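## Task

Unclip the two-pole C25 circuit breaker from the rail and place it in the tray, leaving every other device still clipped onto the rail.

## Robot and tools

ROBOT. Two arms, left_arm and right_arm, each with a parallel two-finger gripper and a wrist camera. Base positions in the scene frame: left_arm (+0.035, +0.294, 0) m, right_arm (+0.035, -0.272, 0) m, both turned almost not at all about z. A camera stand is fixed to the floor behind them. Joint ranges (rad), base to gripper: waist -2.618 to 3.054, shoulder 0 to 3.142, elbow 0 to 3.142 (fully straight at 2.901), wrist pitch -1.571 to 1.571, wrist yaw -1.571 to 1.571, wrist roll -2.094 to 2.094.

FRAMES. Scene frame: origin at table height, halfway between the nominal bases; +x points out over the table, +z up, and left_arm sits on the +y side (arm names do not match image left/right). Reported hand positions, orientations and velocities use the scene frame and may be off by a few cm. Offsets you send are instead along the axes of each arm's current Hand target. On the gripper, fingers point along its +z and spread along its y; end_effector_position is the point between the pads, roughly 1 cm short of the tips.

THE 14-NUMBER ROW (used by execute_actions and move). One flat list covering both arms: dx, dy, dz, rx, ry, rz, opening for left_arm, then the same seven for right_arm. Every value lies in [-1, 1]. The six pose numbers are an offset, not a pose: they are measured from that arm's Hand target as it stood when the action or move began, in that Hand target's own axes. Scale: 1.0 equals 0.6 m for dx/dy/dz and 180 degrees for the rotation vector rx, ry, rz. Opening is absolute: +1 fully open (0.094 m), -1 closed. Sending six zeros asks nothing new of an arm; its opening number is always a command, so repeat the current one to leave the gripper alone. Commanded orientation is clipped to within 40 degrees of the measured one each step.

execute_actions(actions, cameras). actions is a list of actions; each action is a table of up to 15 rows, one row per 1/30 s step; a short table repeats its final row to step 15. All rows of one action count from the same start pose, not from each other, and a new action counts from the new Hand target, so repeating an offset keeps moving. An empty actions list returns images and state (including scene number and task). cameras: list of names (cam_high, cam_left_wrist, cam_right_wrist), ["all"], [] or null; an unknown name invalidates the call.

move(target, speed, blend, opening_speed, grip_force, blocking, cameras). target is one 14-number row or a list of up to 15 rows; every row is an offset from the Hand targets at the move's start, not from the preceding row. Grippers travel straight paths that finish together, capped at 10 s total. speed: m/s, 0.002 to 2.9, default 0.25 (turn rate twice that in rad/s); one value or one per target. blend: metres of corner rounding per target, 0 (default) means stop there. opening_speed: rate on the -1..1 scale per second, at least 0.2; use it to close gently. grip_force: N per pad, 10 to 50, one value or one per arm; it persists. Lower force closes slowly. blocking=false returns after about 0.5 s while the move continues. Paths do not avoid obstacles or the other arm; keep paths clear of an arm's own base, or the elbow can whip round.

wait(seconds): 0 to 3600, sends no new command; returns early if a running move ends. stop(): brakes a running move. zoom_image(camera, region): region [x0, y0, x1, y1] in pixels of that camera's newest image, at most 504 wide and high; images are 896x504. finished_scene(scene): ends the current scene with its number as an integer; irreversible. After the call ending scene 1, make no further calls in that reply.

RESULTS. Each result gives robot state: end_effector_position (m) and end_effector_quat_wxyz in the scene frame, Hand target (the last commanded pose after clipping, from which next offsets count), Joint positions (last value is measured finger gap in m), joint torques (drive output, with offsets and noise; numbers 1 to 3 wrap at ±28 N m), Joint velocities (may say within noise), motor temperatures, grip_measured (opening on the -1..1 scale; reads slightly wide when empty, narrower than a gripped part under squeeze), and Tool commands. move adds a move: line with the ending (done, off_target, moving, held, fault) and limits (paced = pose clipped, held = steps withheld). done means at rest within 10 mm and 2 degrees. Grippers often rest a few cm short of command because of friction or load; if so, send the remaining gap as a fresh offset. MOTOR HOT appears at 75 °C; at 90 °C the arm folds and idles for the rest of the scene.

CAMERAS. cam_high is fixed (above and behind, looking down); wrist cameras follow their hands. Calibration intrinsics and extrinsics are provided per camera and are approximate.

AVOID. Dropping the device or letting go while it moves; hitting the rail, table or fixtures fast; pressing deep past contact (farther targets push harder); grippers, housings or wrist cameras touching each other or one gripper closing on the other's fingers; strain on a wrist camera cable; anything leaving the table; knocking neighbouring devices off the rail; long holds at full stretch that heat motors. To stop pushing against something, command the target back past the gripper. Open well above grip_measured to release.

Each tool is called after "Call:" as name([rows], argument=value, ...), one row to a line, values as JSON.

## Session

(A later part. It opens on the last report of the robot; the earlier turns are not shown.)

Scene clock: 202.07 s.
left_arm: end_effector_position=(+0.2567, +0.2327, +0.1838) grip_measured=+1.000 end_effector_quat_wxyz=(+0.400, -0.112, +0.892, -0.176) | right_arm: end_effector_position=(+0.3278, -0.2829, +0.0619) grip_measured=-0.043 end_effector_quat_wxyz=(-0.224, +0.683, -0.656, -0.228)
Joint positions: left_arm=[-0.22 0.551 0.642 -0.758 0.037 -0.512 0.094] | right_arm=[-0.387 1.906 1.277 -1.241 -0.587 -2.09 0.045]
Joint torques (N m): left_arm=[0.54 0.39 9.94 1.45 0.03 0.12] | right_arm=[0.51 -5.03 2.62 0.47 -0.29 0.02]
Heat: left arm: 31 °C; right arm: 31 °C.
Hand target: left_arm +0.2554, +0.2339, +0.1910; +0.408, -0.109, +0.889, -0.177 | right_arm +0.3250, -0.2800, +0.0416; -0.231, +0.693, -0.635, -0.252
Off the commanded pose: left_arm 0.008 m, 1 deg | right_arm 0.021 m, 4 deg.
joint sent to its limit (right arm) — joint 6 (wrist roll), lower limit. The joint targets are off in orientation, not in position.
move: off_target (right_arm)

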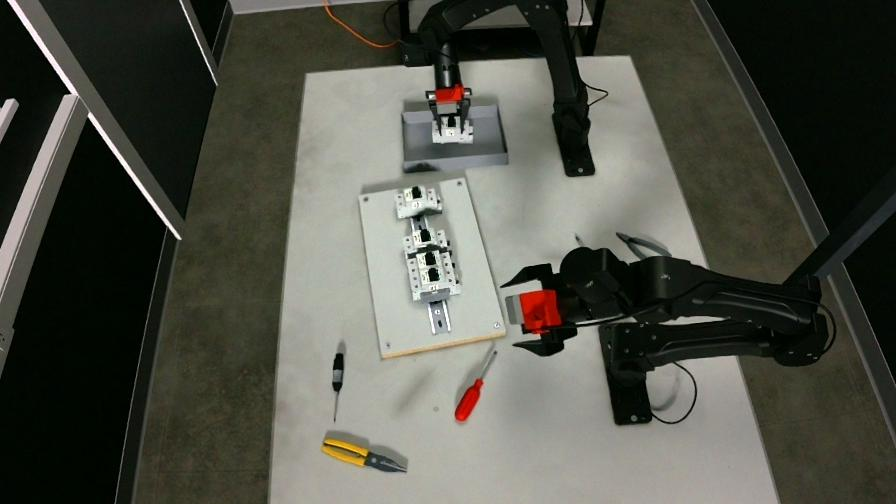

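Call:
move([
  [0,0,0,0,0,0,1, -0.0193,0,-0.023,0,0,0,-0.4],
  [0,0,0,0,0,0,1, -0.0193,0,-0.023,0,0,0,0.4],
  [0,0,0,0,0,0,1, -0.0193,0,-0.2,0,0,0,0.4],
], cameras=["all"], speed=0.12, opening_speed=1)

Call:
zoom_image(camera="cam_high", region=[370, 90, 530, 250])

Call:
zoom_image(camera="cam_left_wrist", region=[500, 150, 896, 400])

Scene clock: 209.53 s.
left_arm: end_effector_position=(+0.2567, +0.2327, +0.1838) grip_measured=+1.000 end_effector_quat_wxyz=(+0.400, -0.112, +0.892, -0.176) | right_arm: end_effector_position=(+0.3295, -0.3451, +0.1329) grip_measured=+0.397 end_effector_quat_wxyz=(+0.197, -0.647, +0.708, +0.202)
Joint positions: left_arm=[-0.22 0.551 0.642 -0.758 0.037 -0.512 0.094] | right_arm=[-0.531 1.907 1.601 -1.565 -0.496 -2.09 0.066]
Joint torques (N m): left_arm=[0.53 0.39 9.92 1.44 0.03 0.11] | right_arm=[-0.27 -9.24 9.18 -0.13 -0.24 0.02]
Motor temperatures (°C): left_arm=[18 20 31 28 17 20 17] | right_arm=[21 30 30 20 22 17 21]
Heat: left arm: 31 °C; right arm: 30 °C.
Hand target: left_arm +0.2554, +0.2339, +0.1910; +0.408, -0.109, +0.889, -0.177 | right_arm +0.3310, -0.3478, +0.1410; +0.231, -0.693, +0.635, +0.252
Off the commanded pose: left_arm 0.007 m, 1 deg | right_arm 0.009 m, 12 deg.
joint sent to its limit (right arm) — joint 4 (wrist pitch), lower limit; joint 6 (wrist roll), lower limit. The joint targets are off in orientation, not in position.
move: off_target (right_arm); target 2's new opening was sent with right_arm's hand 0.004 m and 4 deg from that target
cam_left_wrist: T_world_to_cam=[[0.04525, -0.91683, 0.3967, 0.12672], [-0.92, -0.193, -0.34112, 0.38118], [0.38931, -0.34953, -0.85221, 0.23078]] pos_world=[0.25511, 0.27041, 0.27643]
cam_right_wrist: T_world_to_cam=[[0.99344, -0.10179, -0.05205, -0.35447], [-0.1081, -0.98451, -0.13802, -0.24706], [-0.0372, 0.14274, -0.98906, 0.28241]] pos_world=[0.33594, -0.31962, 0.22677]

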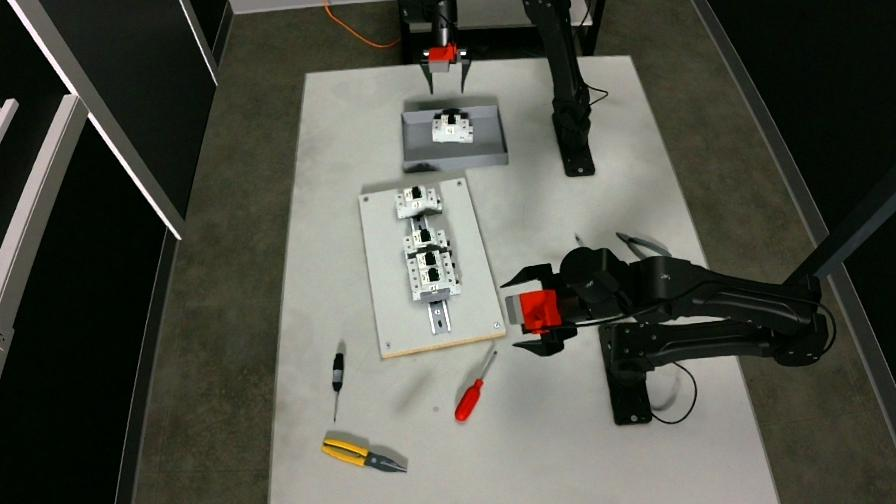

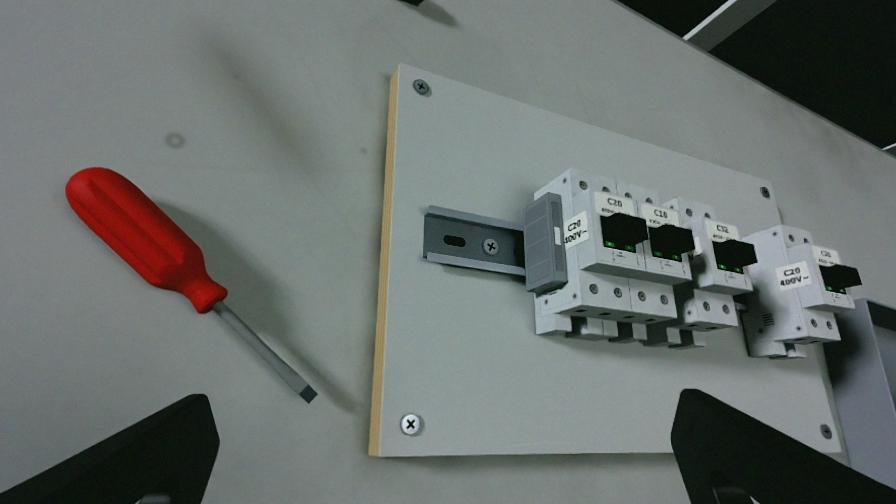

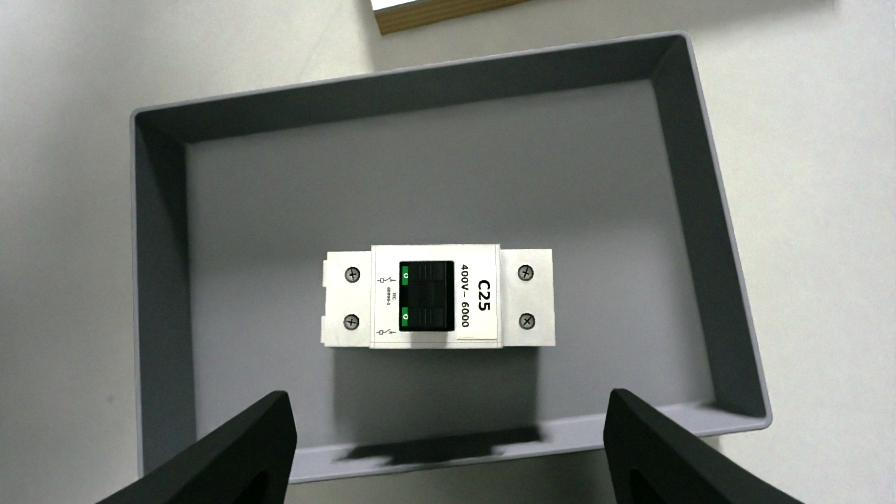

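Scaled by 3.150 from the camera's image (finer frame: 1280x720).

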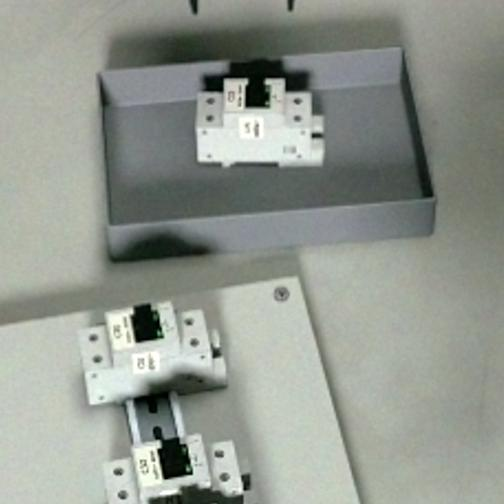

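Scaled by 1.273 from the camera's image (finer frame: 1280x720).

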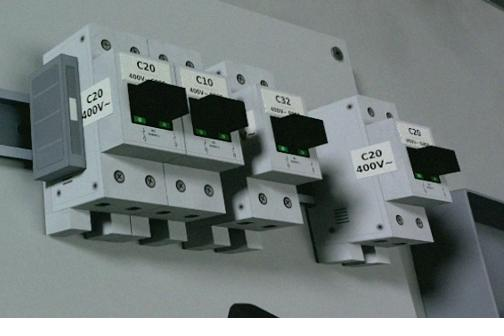

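Perfect.

Call:
finished_scene(scene=2)

The scene is finished: the task was done.


## Next scene

Unclip the two-pole C40 circuit breaker from the rail and place it in the tray, leaving every other device still clipped onto the rail.

Call:
execute_actions(actions=[])

Call:
zoom_image(camera="cam_high", region=[370, 150, 530, 350])

Scene clock: 0.00 s.
left_arm: end_effector_position=(+0.3500, +0.1545, +0.2155) grip_measured=+1.000 end_effector_quat_wxyz=(+0.360, -0.242, +0.898, -0.066) | right_arm: end_effector_position=(+0.3501, -0.1255, +0.2689) grip_measured=+1.000 end_effector_quat_wxyz=(+0.336, +0.071, +0.938, +0.034)
Joint positions: left_arm=[-0.639 1.319 1.203 -0.855 -0.48 -1.038 0.094] | right_arm=[0.62 1.384 1.501 -1.088 0.364 0.656 0.094]
Joint velocities: within noise
Joint torques (N m): no reading
Motor temperatures (°C): left_arm=[18 20 22 21 17 20 17] | right_arm=[21 20 25 19 21 17 20]
Heat: left arm: 22 °C; right arm: 25 °C.
Hand target: left_arm +0.3509, +0.1561, +0.2222; +0.368, -0.244, +0.895, -0.068 | right_arm +0.3503, -0.1269, +0.2756; +0.345, +0.073, +0.935, +0.036
Tool commands: left_gripper/opening=+1.0 right_gripper/opening=+1.0
camera_calibration:
cam_left_wrist: T_world_to_cam=[[0.37492, -0.88157, 0.28685, -0.05894], [-0.86403, -0.44442, -0.23651, 0.4594], [0.33598, -0.15917, -0.92832, 0.19981]] pos_world=[0.3519, 0.18401, 0.31105]
cam_right_wrist: T_world_to_cam=[[-0.1297, -0.98241, -0.13435, -0.04067], [-0.9569, 0.15952, -0.24269, 0.459], [0.25985, 0.09709, -0.96076, 0.26901]] pos_world=[0.36404, -0.13929, 0.36439]

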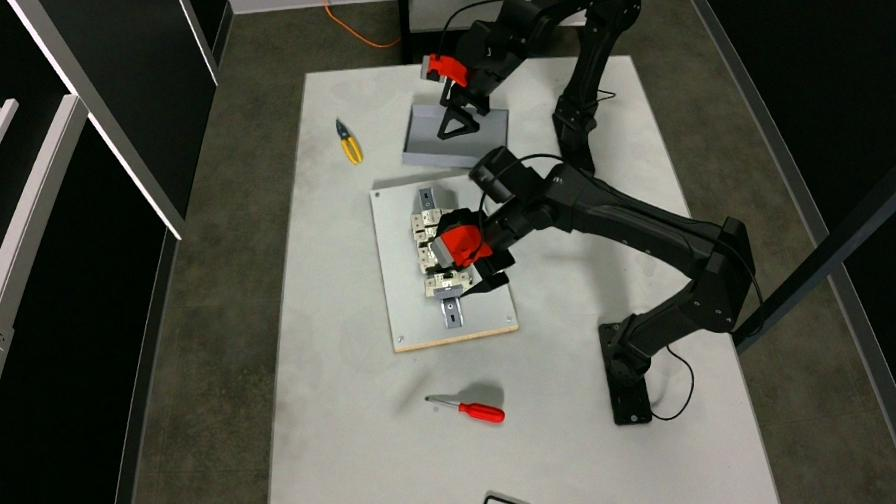

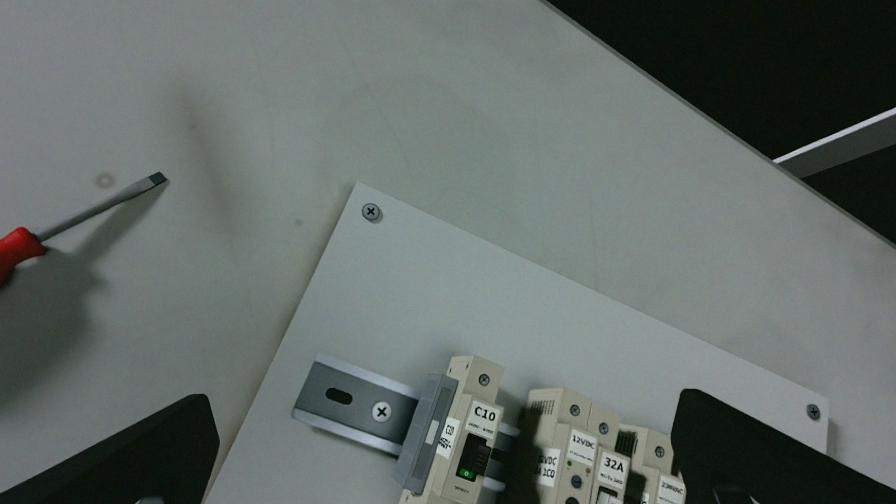

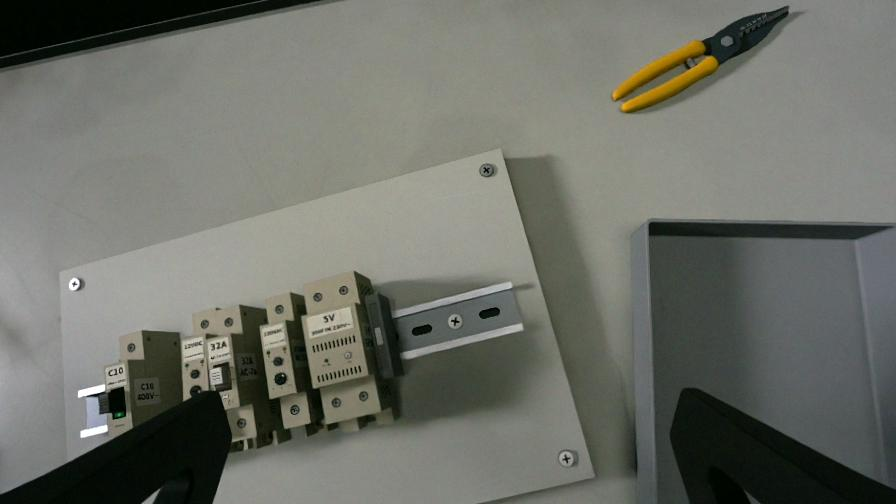

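Scaled by 2.520 from the camera's image (finer frame: 1280x720).

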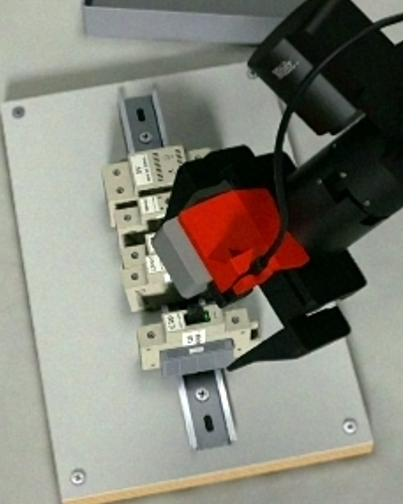

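Call:
move(target=[0.1378,-0.1465,0.074,0.3106,0.1271,0.5302,0.5, 0.0815,-0.11,-0.088,0,0,0,1], cameras=["cam_left_wrist","cam_right_wrist","cam_high"], speed=0.35)

Scene clock: 26.83 s.
left_arm: end_effector_position=(+0.3642, +0.0481, +0.1626) grip_measured=+0.502 end_effector_quat_wxyz=(+0.200, +0.654, +0.707, -0.179) | right_arm: end_effector_position=(+0.2765, -0.1795, +0.2801) grip_measured=+1.000 end_effector_quat_wxyz=(+0.348, +0.075, +0.933, +0.042)
Joint positions: left_arm=[-0.424 1.809 1.604 -1.063 0.459 0.975 0.071] | right_arm=[0.614 1.057 1.332 -1.213 0.364 0.652 0.094]
Joint torques (N m): left_arm=[-0.46 -6.53 10.88 0.62 0.4 0.08] | right_arm=[-0.5 -3.08 5.44 1.42 0.15 -0.01]
Heat: left arm: 26 °C; right arm: 26 °C.
Hand target: left_arm +0.3652, +0.0419, +0.1649; +0.201, +0.659, +0.700, -0.188 | right_arm +0.2718, -0.1849, +0.2768; +0.345, +0.073, +0.935, +0.036
Off the commanded pose: left_arm 0.007 m, 1 deg | right_arm 0.008 m, 1 deg.
move: done
cam_left_wrist: T_world_to_cam=[[-0.99787, -0.06381, -0.01376, 0.36662], [-0.06233, 0.99403, -0.08953, 0.02679], [0.01939, -0.08848, -0.99589, 0.25188]] pos_world=[0.36262, 0.01905, 0.25829]
cam_right_wrist: T_world_to_cam=[[-0.12822, -0.97968, -0.15426, -0.09611], [-0.94959, 0.16614, -0.26583, 0.40553], [0.28606, 0.1124, -0.9516, 0.29708]] pos_world=[0.28778, -0.19492, 0.37568]

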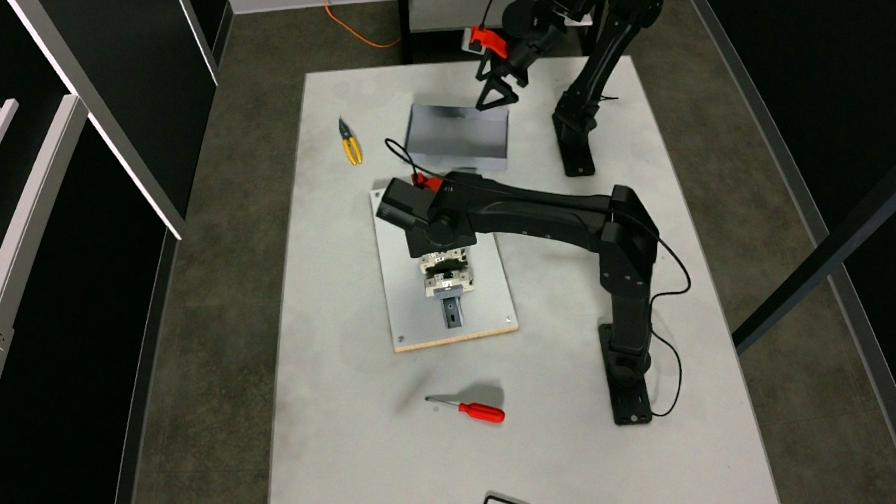

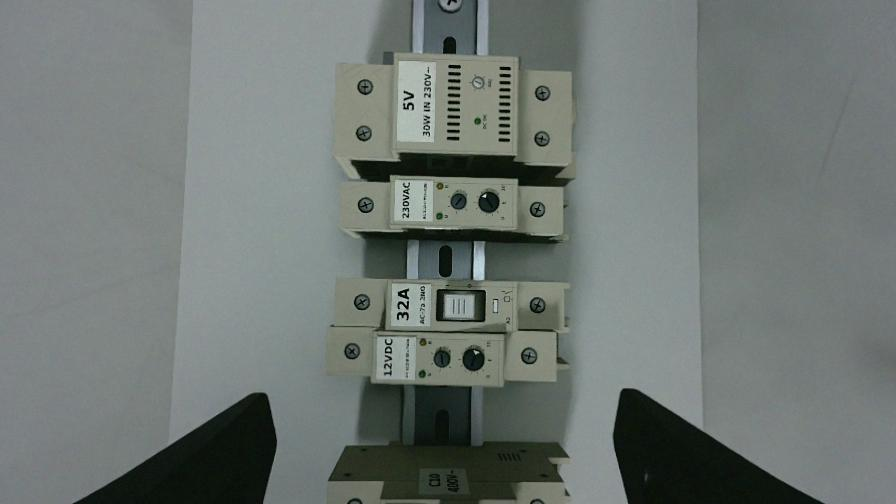

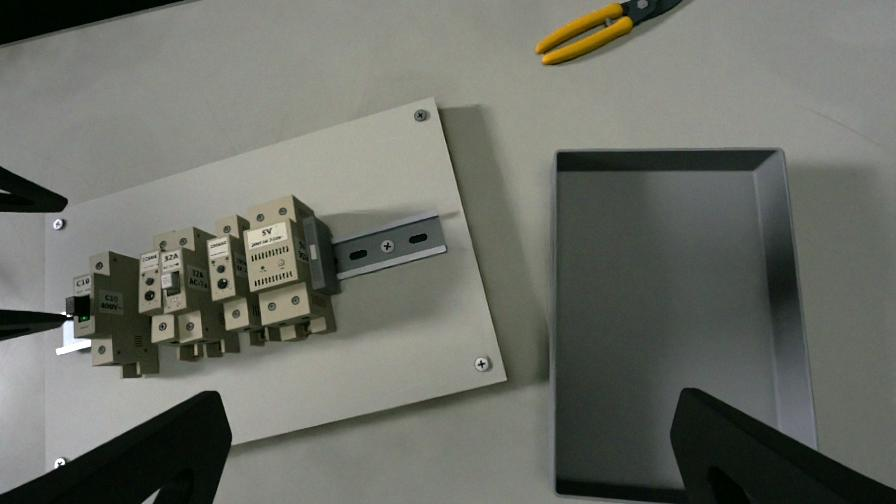

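Call:
move(target=[0.0573,0.0095,0.0958,0,0,0,0.5, 0,0,0,0,0,0,1], cameras=["cam_left_wrist"], speed=0.15)

Scene clock: 44.87 s.
left_arm: end_effector_position=(+0.3717, +0.0441, +0.1034) grip_measured=+0.502 end_effector_quat_wxyz=(+0.201, +0.657, +0.704, -0.179) | right_arm: end_effector_position=(+0.2765, -0.1795, +0.2801) grip_measured=+1.000 end_effector_quat_wxyz=(+0.348, +0.075, +0.933, +0.042)
Joint positions: left_arm=[-0.424 1.86 1.433 -0.841 0.461 0.983 0.071] | right_arm=[0.614 1.057 1.332 -1.213 0.364 0.652 0.094]
Joint torques (N m): left_arm=[0.01 -7.24 7.38 0.85 0.39 0.08] | right_arm=[-0.49 -3.11 5.42 1.41 0.14 -0.01]
Motor temperatures (°C): left_arm=[18 23 27 22 17 20 17] | right_arm=[21 21 26 21 21 17 20]
Heat: left arm: 27 °C; right arm: 26 °C.
Hand target: left_arm +0.3711, +0.0411, +0.0980; +0.201, +0.659, +0.700, -0.188 | right_arm +0.2718, -0.1849, +0.2768; +0.345, +0.073, +0.935, +0.036
Off the commanded pose: left_arm 0.006 m, 1 deg | right_arm 0.008 m, 1 deg.
move: done
cam_left_wrist: T_world_to_cam=[[-0.99828, -0.05629, -0.01654, 0.37321], [-0.05455, 0.99434, -0.09113, 0.02323], [0.02158, -0.09007, -0.9957, 0.19162]] pos_world=[0.3697, 0.01516, 0.19909]

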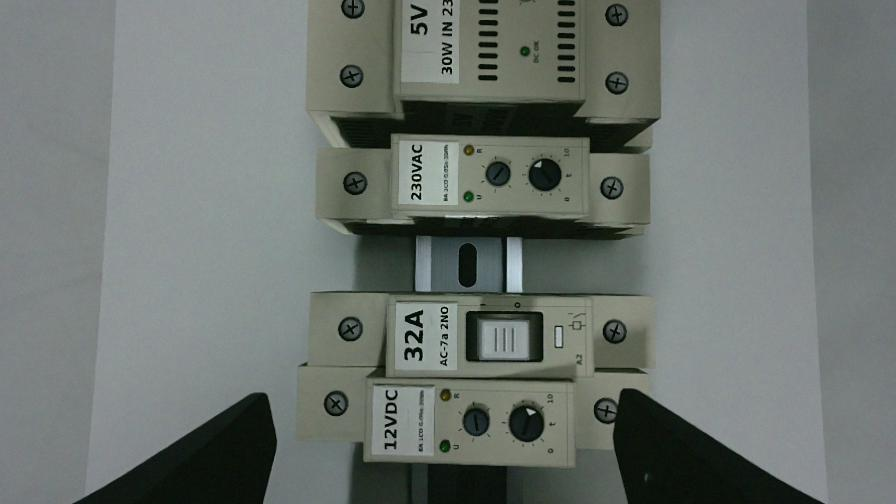

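Call:
move([
  [0.0195,-0.0072,0.0212,0,0,0,0.5, 0,0,0,0,0,0,1],
  [0.0195,-0.0072,0.0212,0,0,0,-0.45, 0,0,0,0,0,0,1],
], cameras=["cam_left_wrist"], speed=0.1, opening_speed=1)

Scene clock: 51.60 s.
left_arm: end_effector_position=(+0.3656, +0.0427, +0.0896) grip_measured=-0.048 end_effector_quat_wxyz=(+0.204, +0.659, +0.699, -0.192) | right_arm: end_effector_position=(+0.2765, -0.1795, +0.2801) grip_measured=+1.000 end_effector_quat_wxyz=(+0.348, +0.075, +0.933, +0.042)
Joint positions: left_arm=[-0.423 1.86 1.369 -0.781 0.489 0.991 0.045] | right_arm=[0.614 1.057 1.332 -1.213 0.364 0.652 0.094]
Joint torques (N m): left_arm=[0.08 -7.5 6.37 0.96 0.16 0.02] | right_arm=[-0.49 -3.11 5.44 1.42 0.14 0]
Heat: left arm: 27 °C; right arm: 26 °C.
Hand target: left_arm +0.3665, +0.0440, +0.0811; +0.201, +0.659, +0.700, -0.188 | right_arm +0.2718, -0.1849, +0.2768; +0.345, +0.073, +0.935, +0.036
Off the commanded pose: left_arm 0.009 m, 1 deg | right_arm 0.008 m, 1 deg.
move: done
cam_left_wrist: T_world_to_cam=[[-0.99906, -0.04306, -0.00512, 0.3655], [-0.04221, 0.99278, -0.1123, 0.02055], [0.00992, -0.11198, -0.99366, 0.18302]] pos_world=[0.3642, 0.01583, 0.18604]

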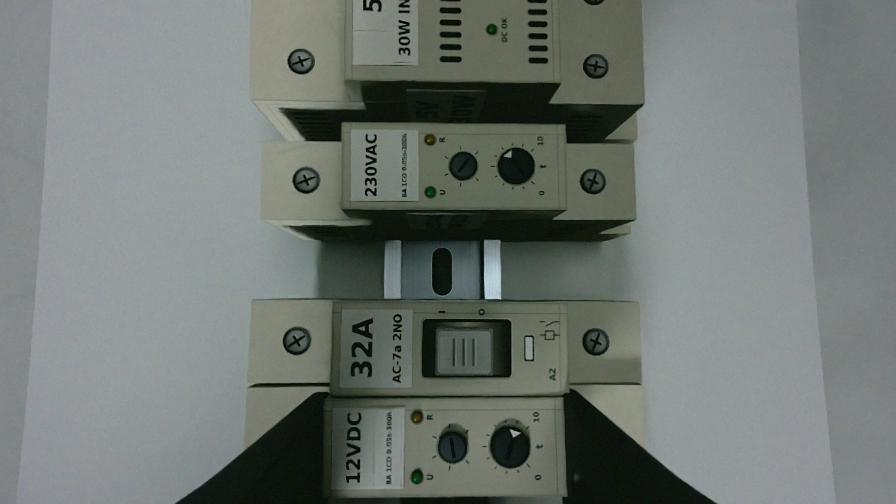

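Call:
move([
  [-0.0065,0.0565,-0.0038,0.1412,0,-0.0882,-0.45, 0,0,0,0,0,0,1],
  [-0.0338,0.0732,-0.0457,0.1412,0,-0.0882,-0.45, 0,0,0,0,0,0,1],
  [-0.0833,0.0765,-0.1247,0.06,0,-0.037,-0.45, 0,0,0,0,0,0,1],
], cameras=["all"], speed=0.08, blend=[0.005,0.01,0])

Call:
zoom_image(camera="cam_right_wrist", region=[40, 130, 440, 430])

Scene clock: 66.00 s.
left_arm: end_effector_position=(+0.4113, +0.0493, +0.1464) grip_measured=-0.048 end_effector_quat_wxyz=(+0.092, +0.624, +0.727, -0.270) | right_arm: end_effector_position=(+0.2765, -0.1795, +0.2801) grip_measured=+1.000 end_effector_quat_wxyz=(+0.348, +0.075, +0.933, +0.042)
Joint positions: left_arm=[-0.333 2.295 2.26 -1.55 0.578 1.066 0.045] | right_arm=[0.614 1.057 1.332 -1.213 0.364 0.652 0.094]
Joint torques (N m): left_arm=[-0.47 -14.65 8.44 0.35 0.42 0.04] | right_arm=[-0.51 -3.07 5.39 1.41 0.14 -0.01]
Heat: left arm: 26 °C; right arm: 26 °C.
Hand target: left_arm +0.4125, +0.0440, +0.1710; +0.126, +0.633, +0.717, -0.265 | right_arm +0.2718, -0.1849, +0.2768; +0.345, +0.073, +0.935, +0.036
Off the commanded pose: left_arm 0.025 m, 4 deg | right_arm 0.008 m, 1 deg.
move: off_target (left_arm)
cam_left_wrist: T_world_to_cam=[[-0.96015, -0.05962, 0.27304, 0.35583], [-0.07896, 0.99504, -0.06042, 0.02968], [-0.26809, -0.07957, -0.9601, 0.3475]] pos_world=[0.43716, 0.01933, 0.23827]
cam_right_wrist: T_world_to_cam=[[-0.12822, -0.97968, -0.15426, -0.09611], [-0.94959, 0.16614, -0.26583, 0.40553], [0.28606, 0.1124, -0.9516, 0.29708]] pos_world=[0.28778, -0.19492, 0.37568]

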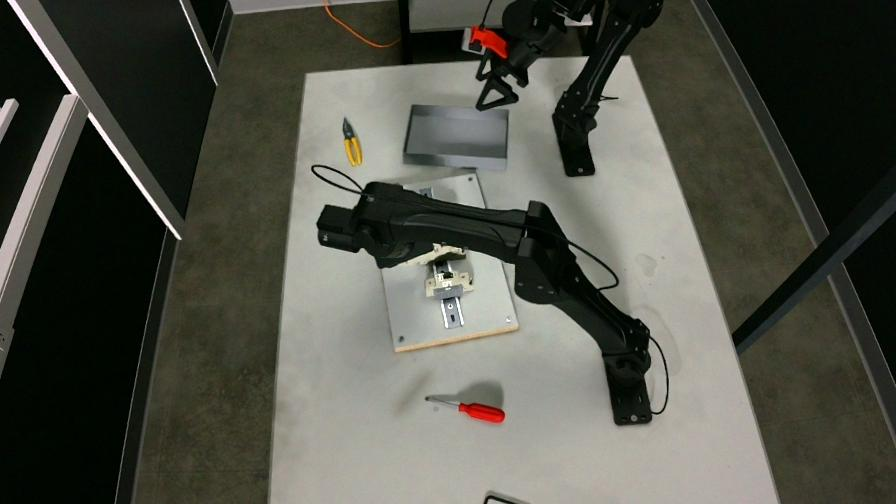

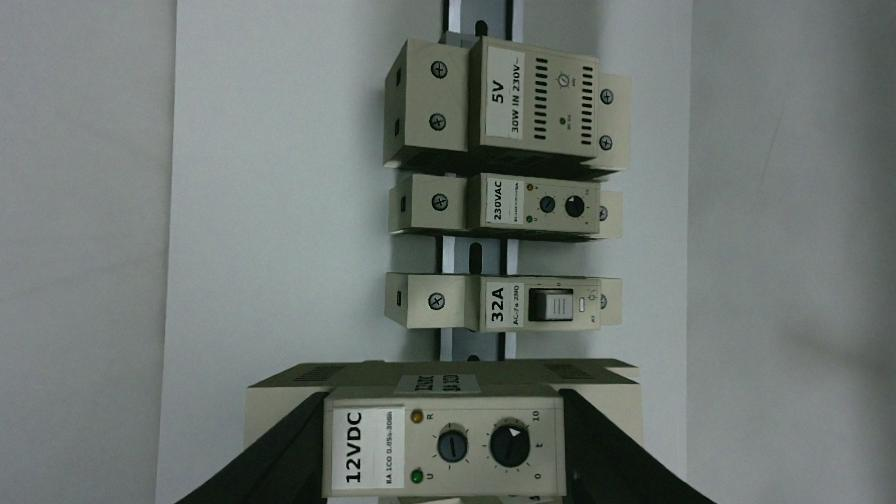

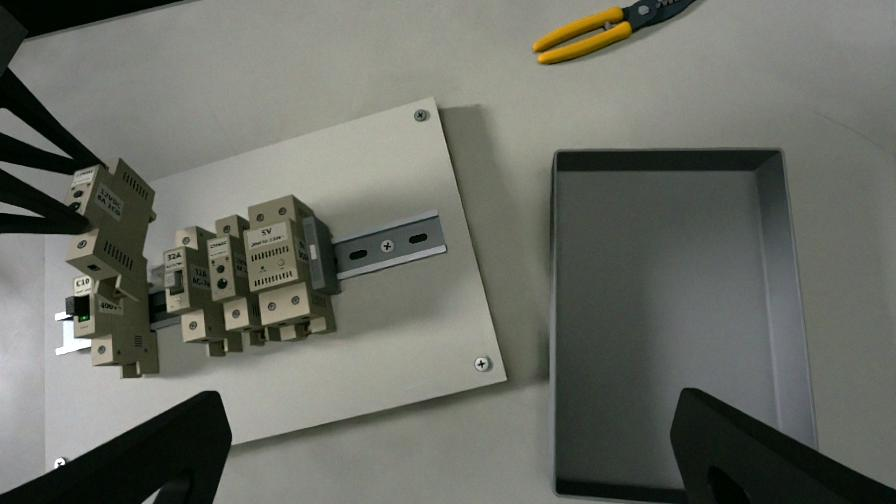

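Scaled by 1.260 from the camera's image (finer frame: 1280x720).

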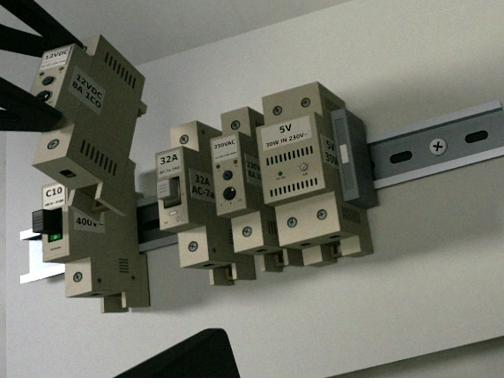

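Call:
move([
  [-0.0487,-0.0405,-0.0677,0,0,0,-0.45, -0.022,-0.415,-0.055,0.213,-0.039,0.253,1],
  [-0.4355,-0.213,0.2392,-0.06,0,0.037,-0.45, -0.022,-0.415,-0.055,0.213,-0.039,0.253,1],
  [-0.392,-0.2035,0.3605,-0.06,0,0.037,-0.45, -0.022,-0.415,-0.055,0.213,-0.039,0.253,1],
], cameras=["all"], speed=[0.25,0.2,0.12], blend=[0.02,0.02,0])

Call:
zoom_image(camera="cam_high", region=[370, 60, 550, 220])

Scene clock: 91.27 s.
left_arm: end_effector_position=(+0.2983, -0.2681, +0.1384) grip_measured=-0.048 end_effector_quat_wxyz=(+0.231, +0.648, +0.698, -0.198) | right_arm: end_effector_position=(+0.2278, -0.4304, +0.2719) grip_measured=+1.000 end_effector_quat_wxyz=(+0.302, +0.531, +0.778, -0.144)
Joint positions: left_arm=[-1.047 2.657 2.836 -1.167 0.22 0.359 0.045] | right_arm=[-0.421 1.053 1.32 -1.254 0.377 0.661 0.094]
Joint torques (N m): left_arm=[-0.47 -11.99 10.86 1.35 0.1 -0.06] | right_arm=[-0.5 -1.14 9.17 1.59 0.11 -0.01]
Heat: left arm: 27 °C; right arm: 27 °C.
Hand target: left_arm +0.2997, -0.2774, +0.1400; +0.201, +0.659, +0.700, -0.188 | right_arm +0.2323, -0.4333, +0.2809; +0.316, +0.531, +0.774, -0.141
Off the commanded pose: left_arm 0.010 m, 4 deg | right_arm 0.010 m, 2 deg.
elbow stopped short (left arm): the move would have taken joint 3 (elbow) straighter than the controller allows.
move: off_target (left_arm)
cam_left_wrist: T_world_to_cam=[[-0.99733, -0.0672, -0.02871, 0.28136], [-0.06167, 0.98476, -0.16261, 0.3423], [0.0392, -0.1604, -0.98627, 0.17454]] pos_world=[0.29488, -0.29018, 0.23588]
cam_right_wrist: T_world_to_cam=[[-0.91907, -0.37537, -0.12003, 0.08157], [-0.34032, 0.90954, -0.23857, 0.57261], [0.19873, -0.17841, -0.96368, 0.22942]] pos_world=[0.22425, -0.44926, 0.36749]

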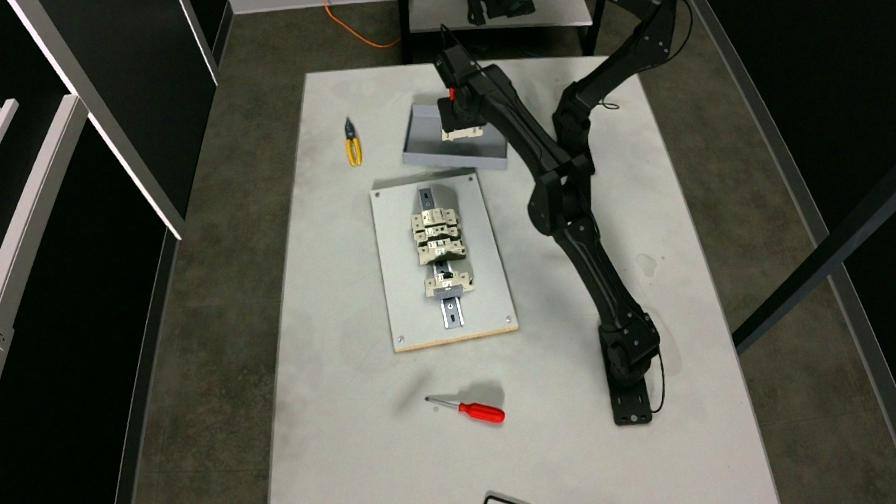

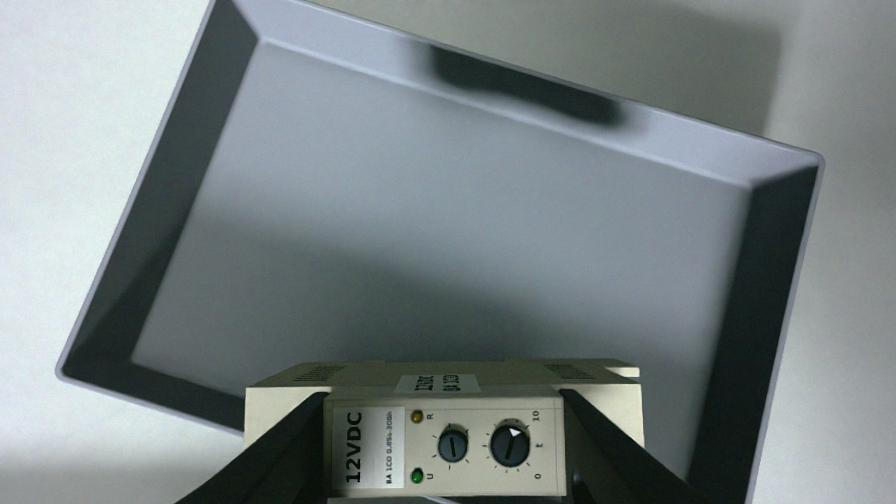

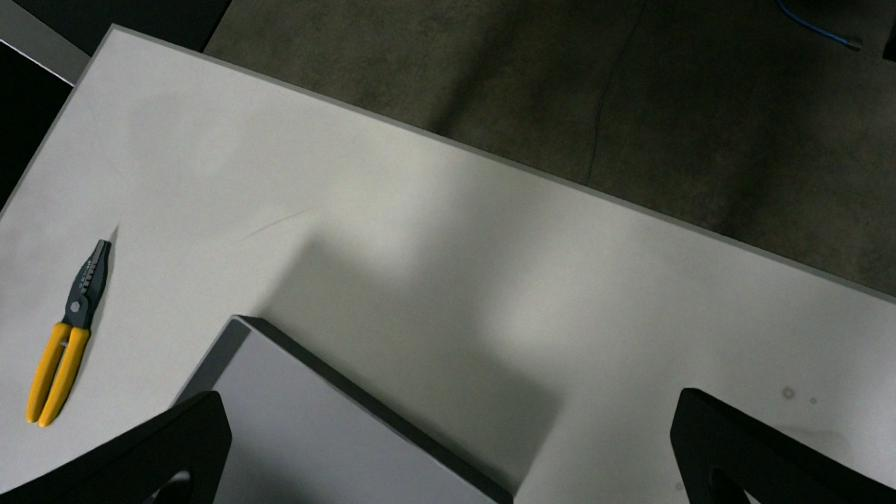

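Scaled by 2.800 from the camera's image (finer frame: 1280x720).

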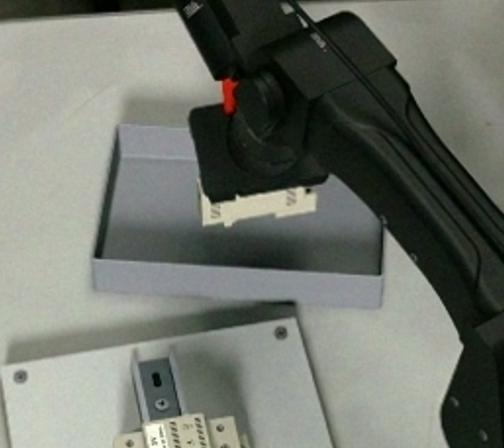

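Call:
move([
  [0.0485,0,0.0777,0,0,0,-0.45, 0,0,0,0,0,0,1],
  [0.075,0,0.1202,0,0,0,-0.45, 0,0,0,0,0,0,1],
], cameras=["cam_left_wrist","cam_high"], speed=[0.12,0.03], blend=[0.005,0])

Call:
zoom_image(camera="cam_high", region=[370, 60, 550, 220])

Scene clock: 102.40 s.
left_arm: end_effector_position=(+0.3037, -0.2805, +0.0756) grip_measured=-0.048 end_effector_quat_wxyz=(+0.214, +0.655, +0.698, -0.193) | right_arm: end_effector_position=(+0.2278, -0.4304, +0.2719) grip_measured=+1.000 end_effector_quat_wxyz=(+0.302, +0.531, +0.778, -0.144)
Joint positions: left_arm=[-1.047 2.711 2.699 -1.014 0.226 0.374 0.045] | right_arm=[-0.421 1.053 1.32 -1.254 0.377 0.661 0.094]
Joint torques (N m): left_arm=[-0.32 -13.15 4.96 1.21 0.09 0.07] | right_arm=[-0.5 -1.13 9.16 1.59 0.11 -0.02]
Motor temperatures (°C): left_arm=[18 30 26 23 17 20 19] | right_arm=[21 20 28 22 21 17 20]
Heat: left arm: 30 °C; right arm: 28 °C.
Hand target: left_arm +0.2997, -0.2774, +0.0551; +0.201, +0.659, +0.700, -0.188 | right_arm +0.2323, -0.4333, +0.2809; +0.316, +0.531, +0.774, -0.141
Off the commanded pose: left_arm 0.021 m, 2 deg | right_arm 0.010 m, 2 deg.
move: off_target (left_arm)
cam_left_wrist: T_world_to_cam=[[-0.9986, -0.05054, -0.01568, 0.28813], [-0.04806, 0.99021, -0.13105, 0.33962], [0.02215, -0.13011, -0.99125, 0.12452]] pos_world=[0.30129, -0.30553, 0.17245]
Images, in order (width x height): cam_high 896x504, cam_left_wrist 896x504.

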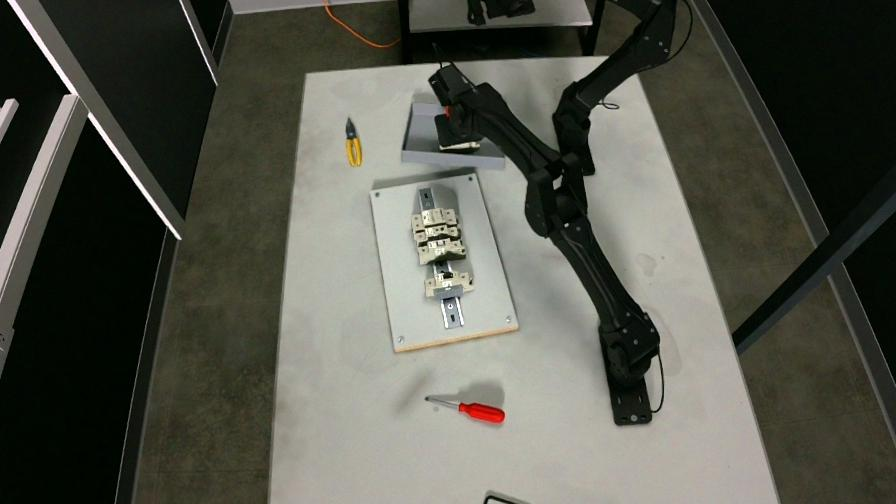

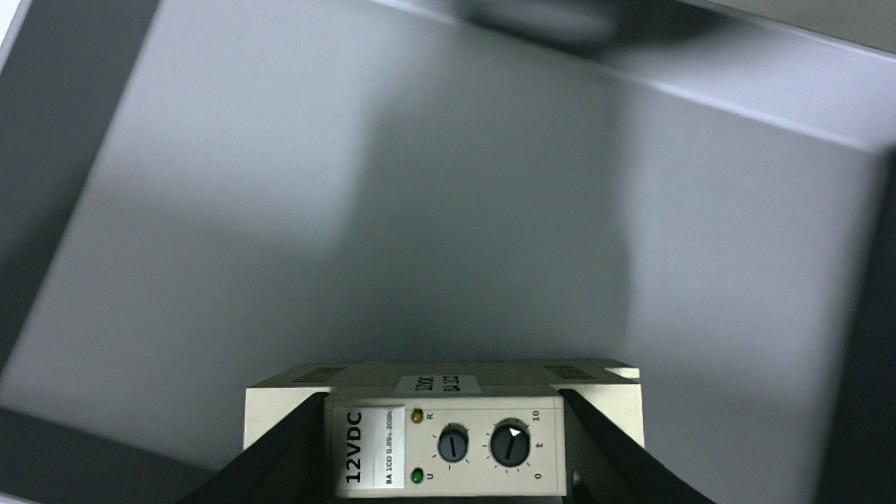

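Scaled by 2.800 from the camera's image (finer frame: 1280x720).

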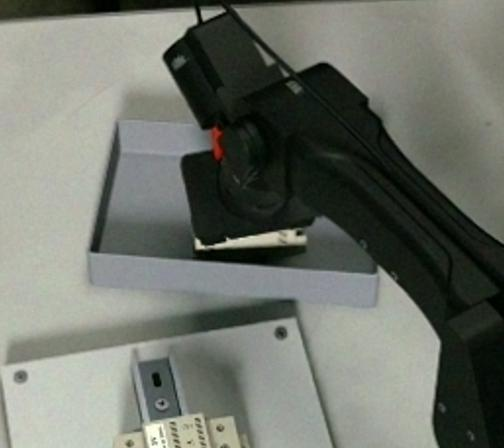

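Call:
move(target=[0.0088,0,0.0141,0,0,0,-0.45, 0,0,0,0,0,0,1], cameras=["cam_high"], speed=0.04)

Call:
zoom_image(camera="cam_high", region=[390, 90, 520, 180])

Scene clock: 113.07 s.
left_arm: end_effector_position=(+0.3035, -0.2801, +0.0751) grip_measured=-0.048 end_effector_quat_wxyz=(+0.221, +0.655, +0.696, -0.196) | right_arm: end_effector_position=(+0.2278, -0.4304, +0.2719) grip_measured=+1.000 end_effector_quat_wxyz=(+0.302, +0.531, +0.778, -0.144)
Joint positions: left_arm=[-1.047 2.652 2.574 -0.932 0.226 0.374 0.045] | right_arm=[-0.421 1.053 1.32 -1.254 0.377 0.661 0.094]
Joint torques (N m): left_arm=[-0.32 -12.01 4.66 1.33 0.08 0.05] | right_arm=[-0.49 -1.18 9.14 1.59 0.11 -0.01]
Heat: left arm: 30 °C; right arm: 28 °C.
Hand target: left_arm +0.2998, -0.2774, +0.0452; +0.201, +0.659, +0.700, -0.188 | right_arm +0.2323, -0.4333, +0.2809; +0.316, +0.531, +0.774, -0.141
Off the commanded pose: left_arm 0.030 m, 3 deg | right_arm 0.010 m, 2 deg.
move: off_target (left_arm)

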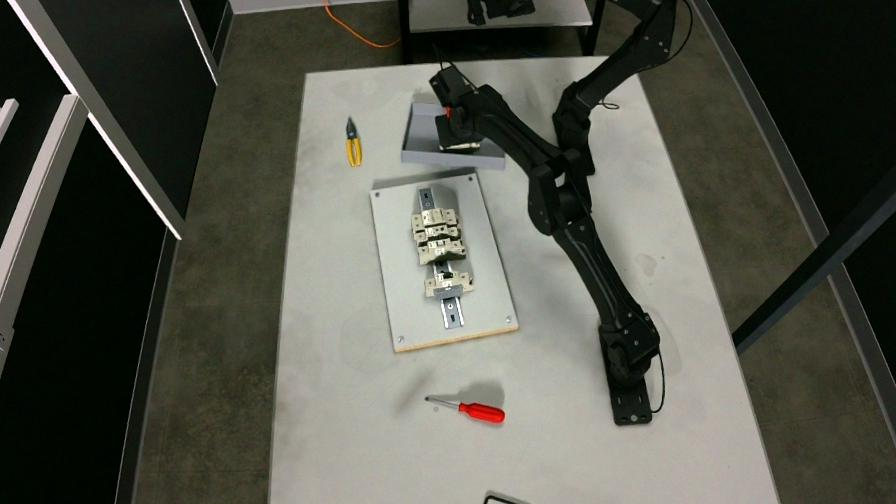

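Scaled by 3.877 from the camera's image (finer frame: 1280x720).

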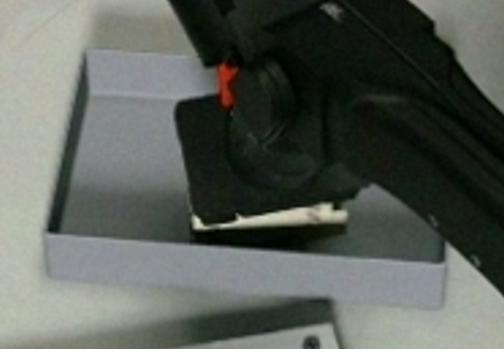

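Call:
move([
  [-0.0238,0,-0.0382,0,0,0,-0.45, 0,0,0,0,0,0,1],
  [-0.0238,0,-0.0382,0,0,0,0.4, 0,0,0,0,0,0,1],
  [-0.0238,0,-0.22,0,0,0,0.4, 0,0,0,0,0,0,1],
], cameras=["cam_high","cam_left_wrist"], speed=0.1, opening_speed=1)

Call:
zoom_image(camera="cam_high", region=[390, 90, 520, 310])

Scene clock: 125.53 s.
left_arm: end_effector_position=(+0.2985, -0.2252, +0.1408) grip_measured=+0.399 end_effector_quat_wxyz=(+0.188, +0.658, +0.706, -0.180) | right_arm: end_effector_position=(+0.2278, -0.4304, +0.2719) grip_measured=+1.000 end_effector_quat_wxyz=(+0.302, +0.531, +0.778, -0.144)
Joint positions: left_arm=[-1.006 2.487 2.569 -1.178 0.236 0.414 0.066] | right_arm=[-0.421 1.053 1.32 -1.254 0.377 0.661 0.094]
Joint torques (N m): left_arm=[0.5 -16.65 7.08 0.91 0.22 0.1] | right_arm=[-0.47 -1.14 9.16 1.59 0.11 -0.01]
Heat: left arm: 33 °C; right arm: 29 °C.
Hand target: left_arm +0.2961, -0.2198, +0.1647; +0.201, +0.659, +0.700, -0.188 | right_arm +0.2323, -0.4333, +0.2809; +0.316, +0.531, +0.774, -0.141
Off the commanded pose: left_arm 0.025 m, 2 deg | right_arm 0.010 m, 2 deg.
move: off_target (left_arm)
cam_left_wrist: T_world_to_cam=[[-0.99862, -0.05245, 0.0028, 0.28385], [-0.05252, 0.996, -0.0723, 0.28758], [0.001, -0.07235, -0.99738, 0.21655]] pos_world=[0.29834, -0.25587, 0.23598]

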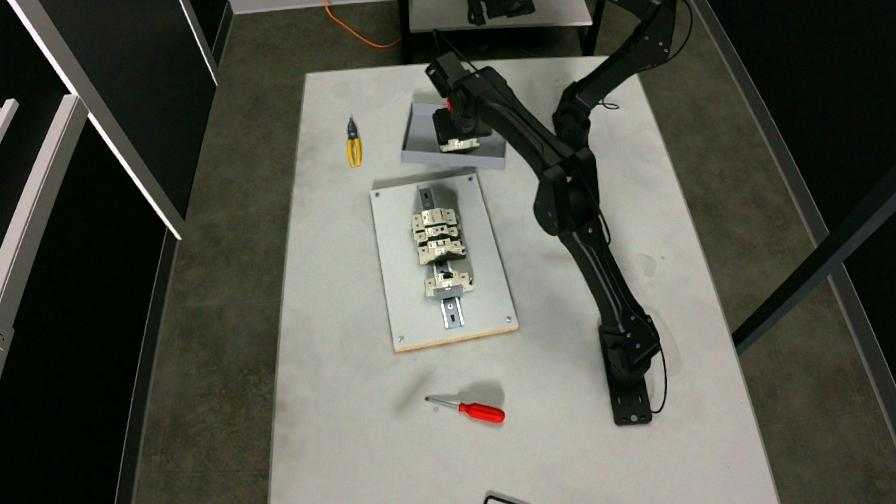

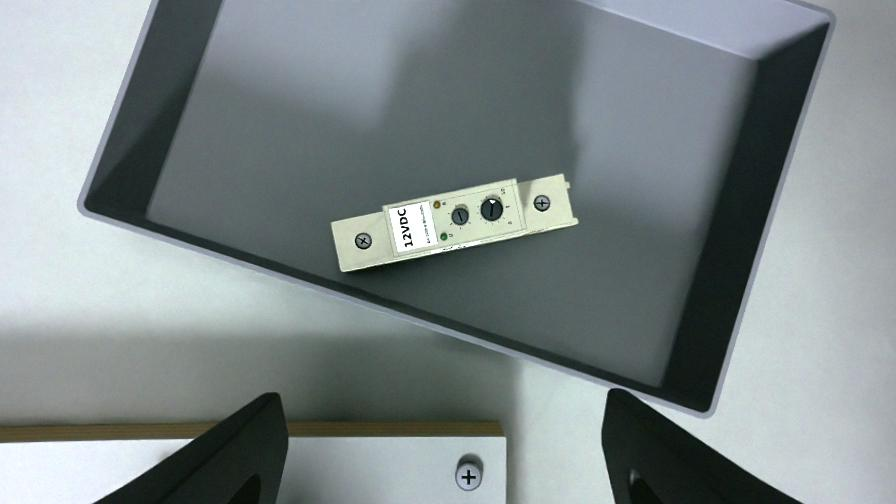

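Scaled by 2.291 from the camera's image (finer frame: 1280x720).

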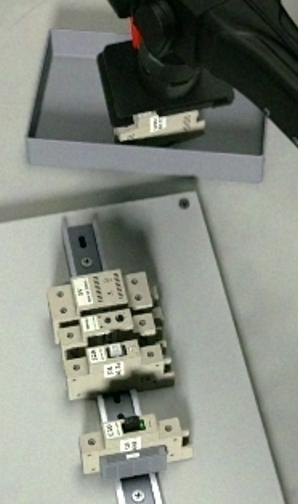

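Call:
finished_scene(scene=3)

The scene is finished: the task was done.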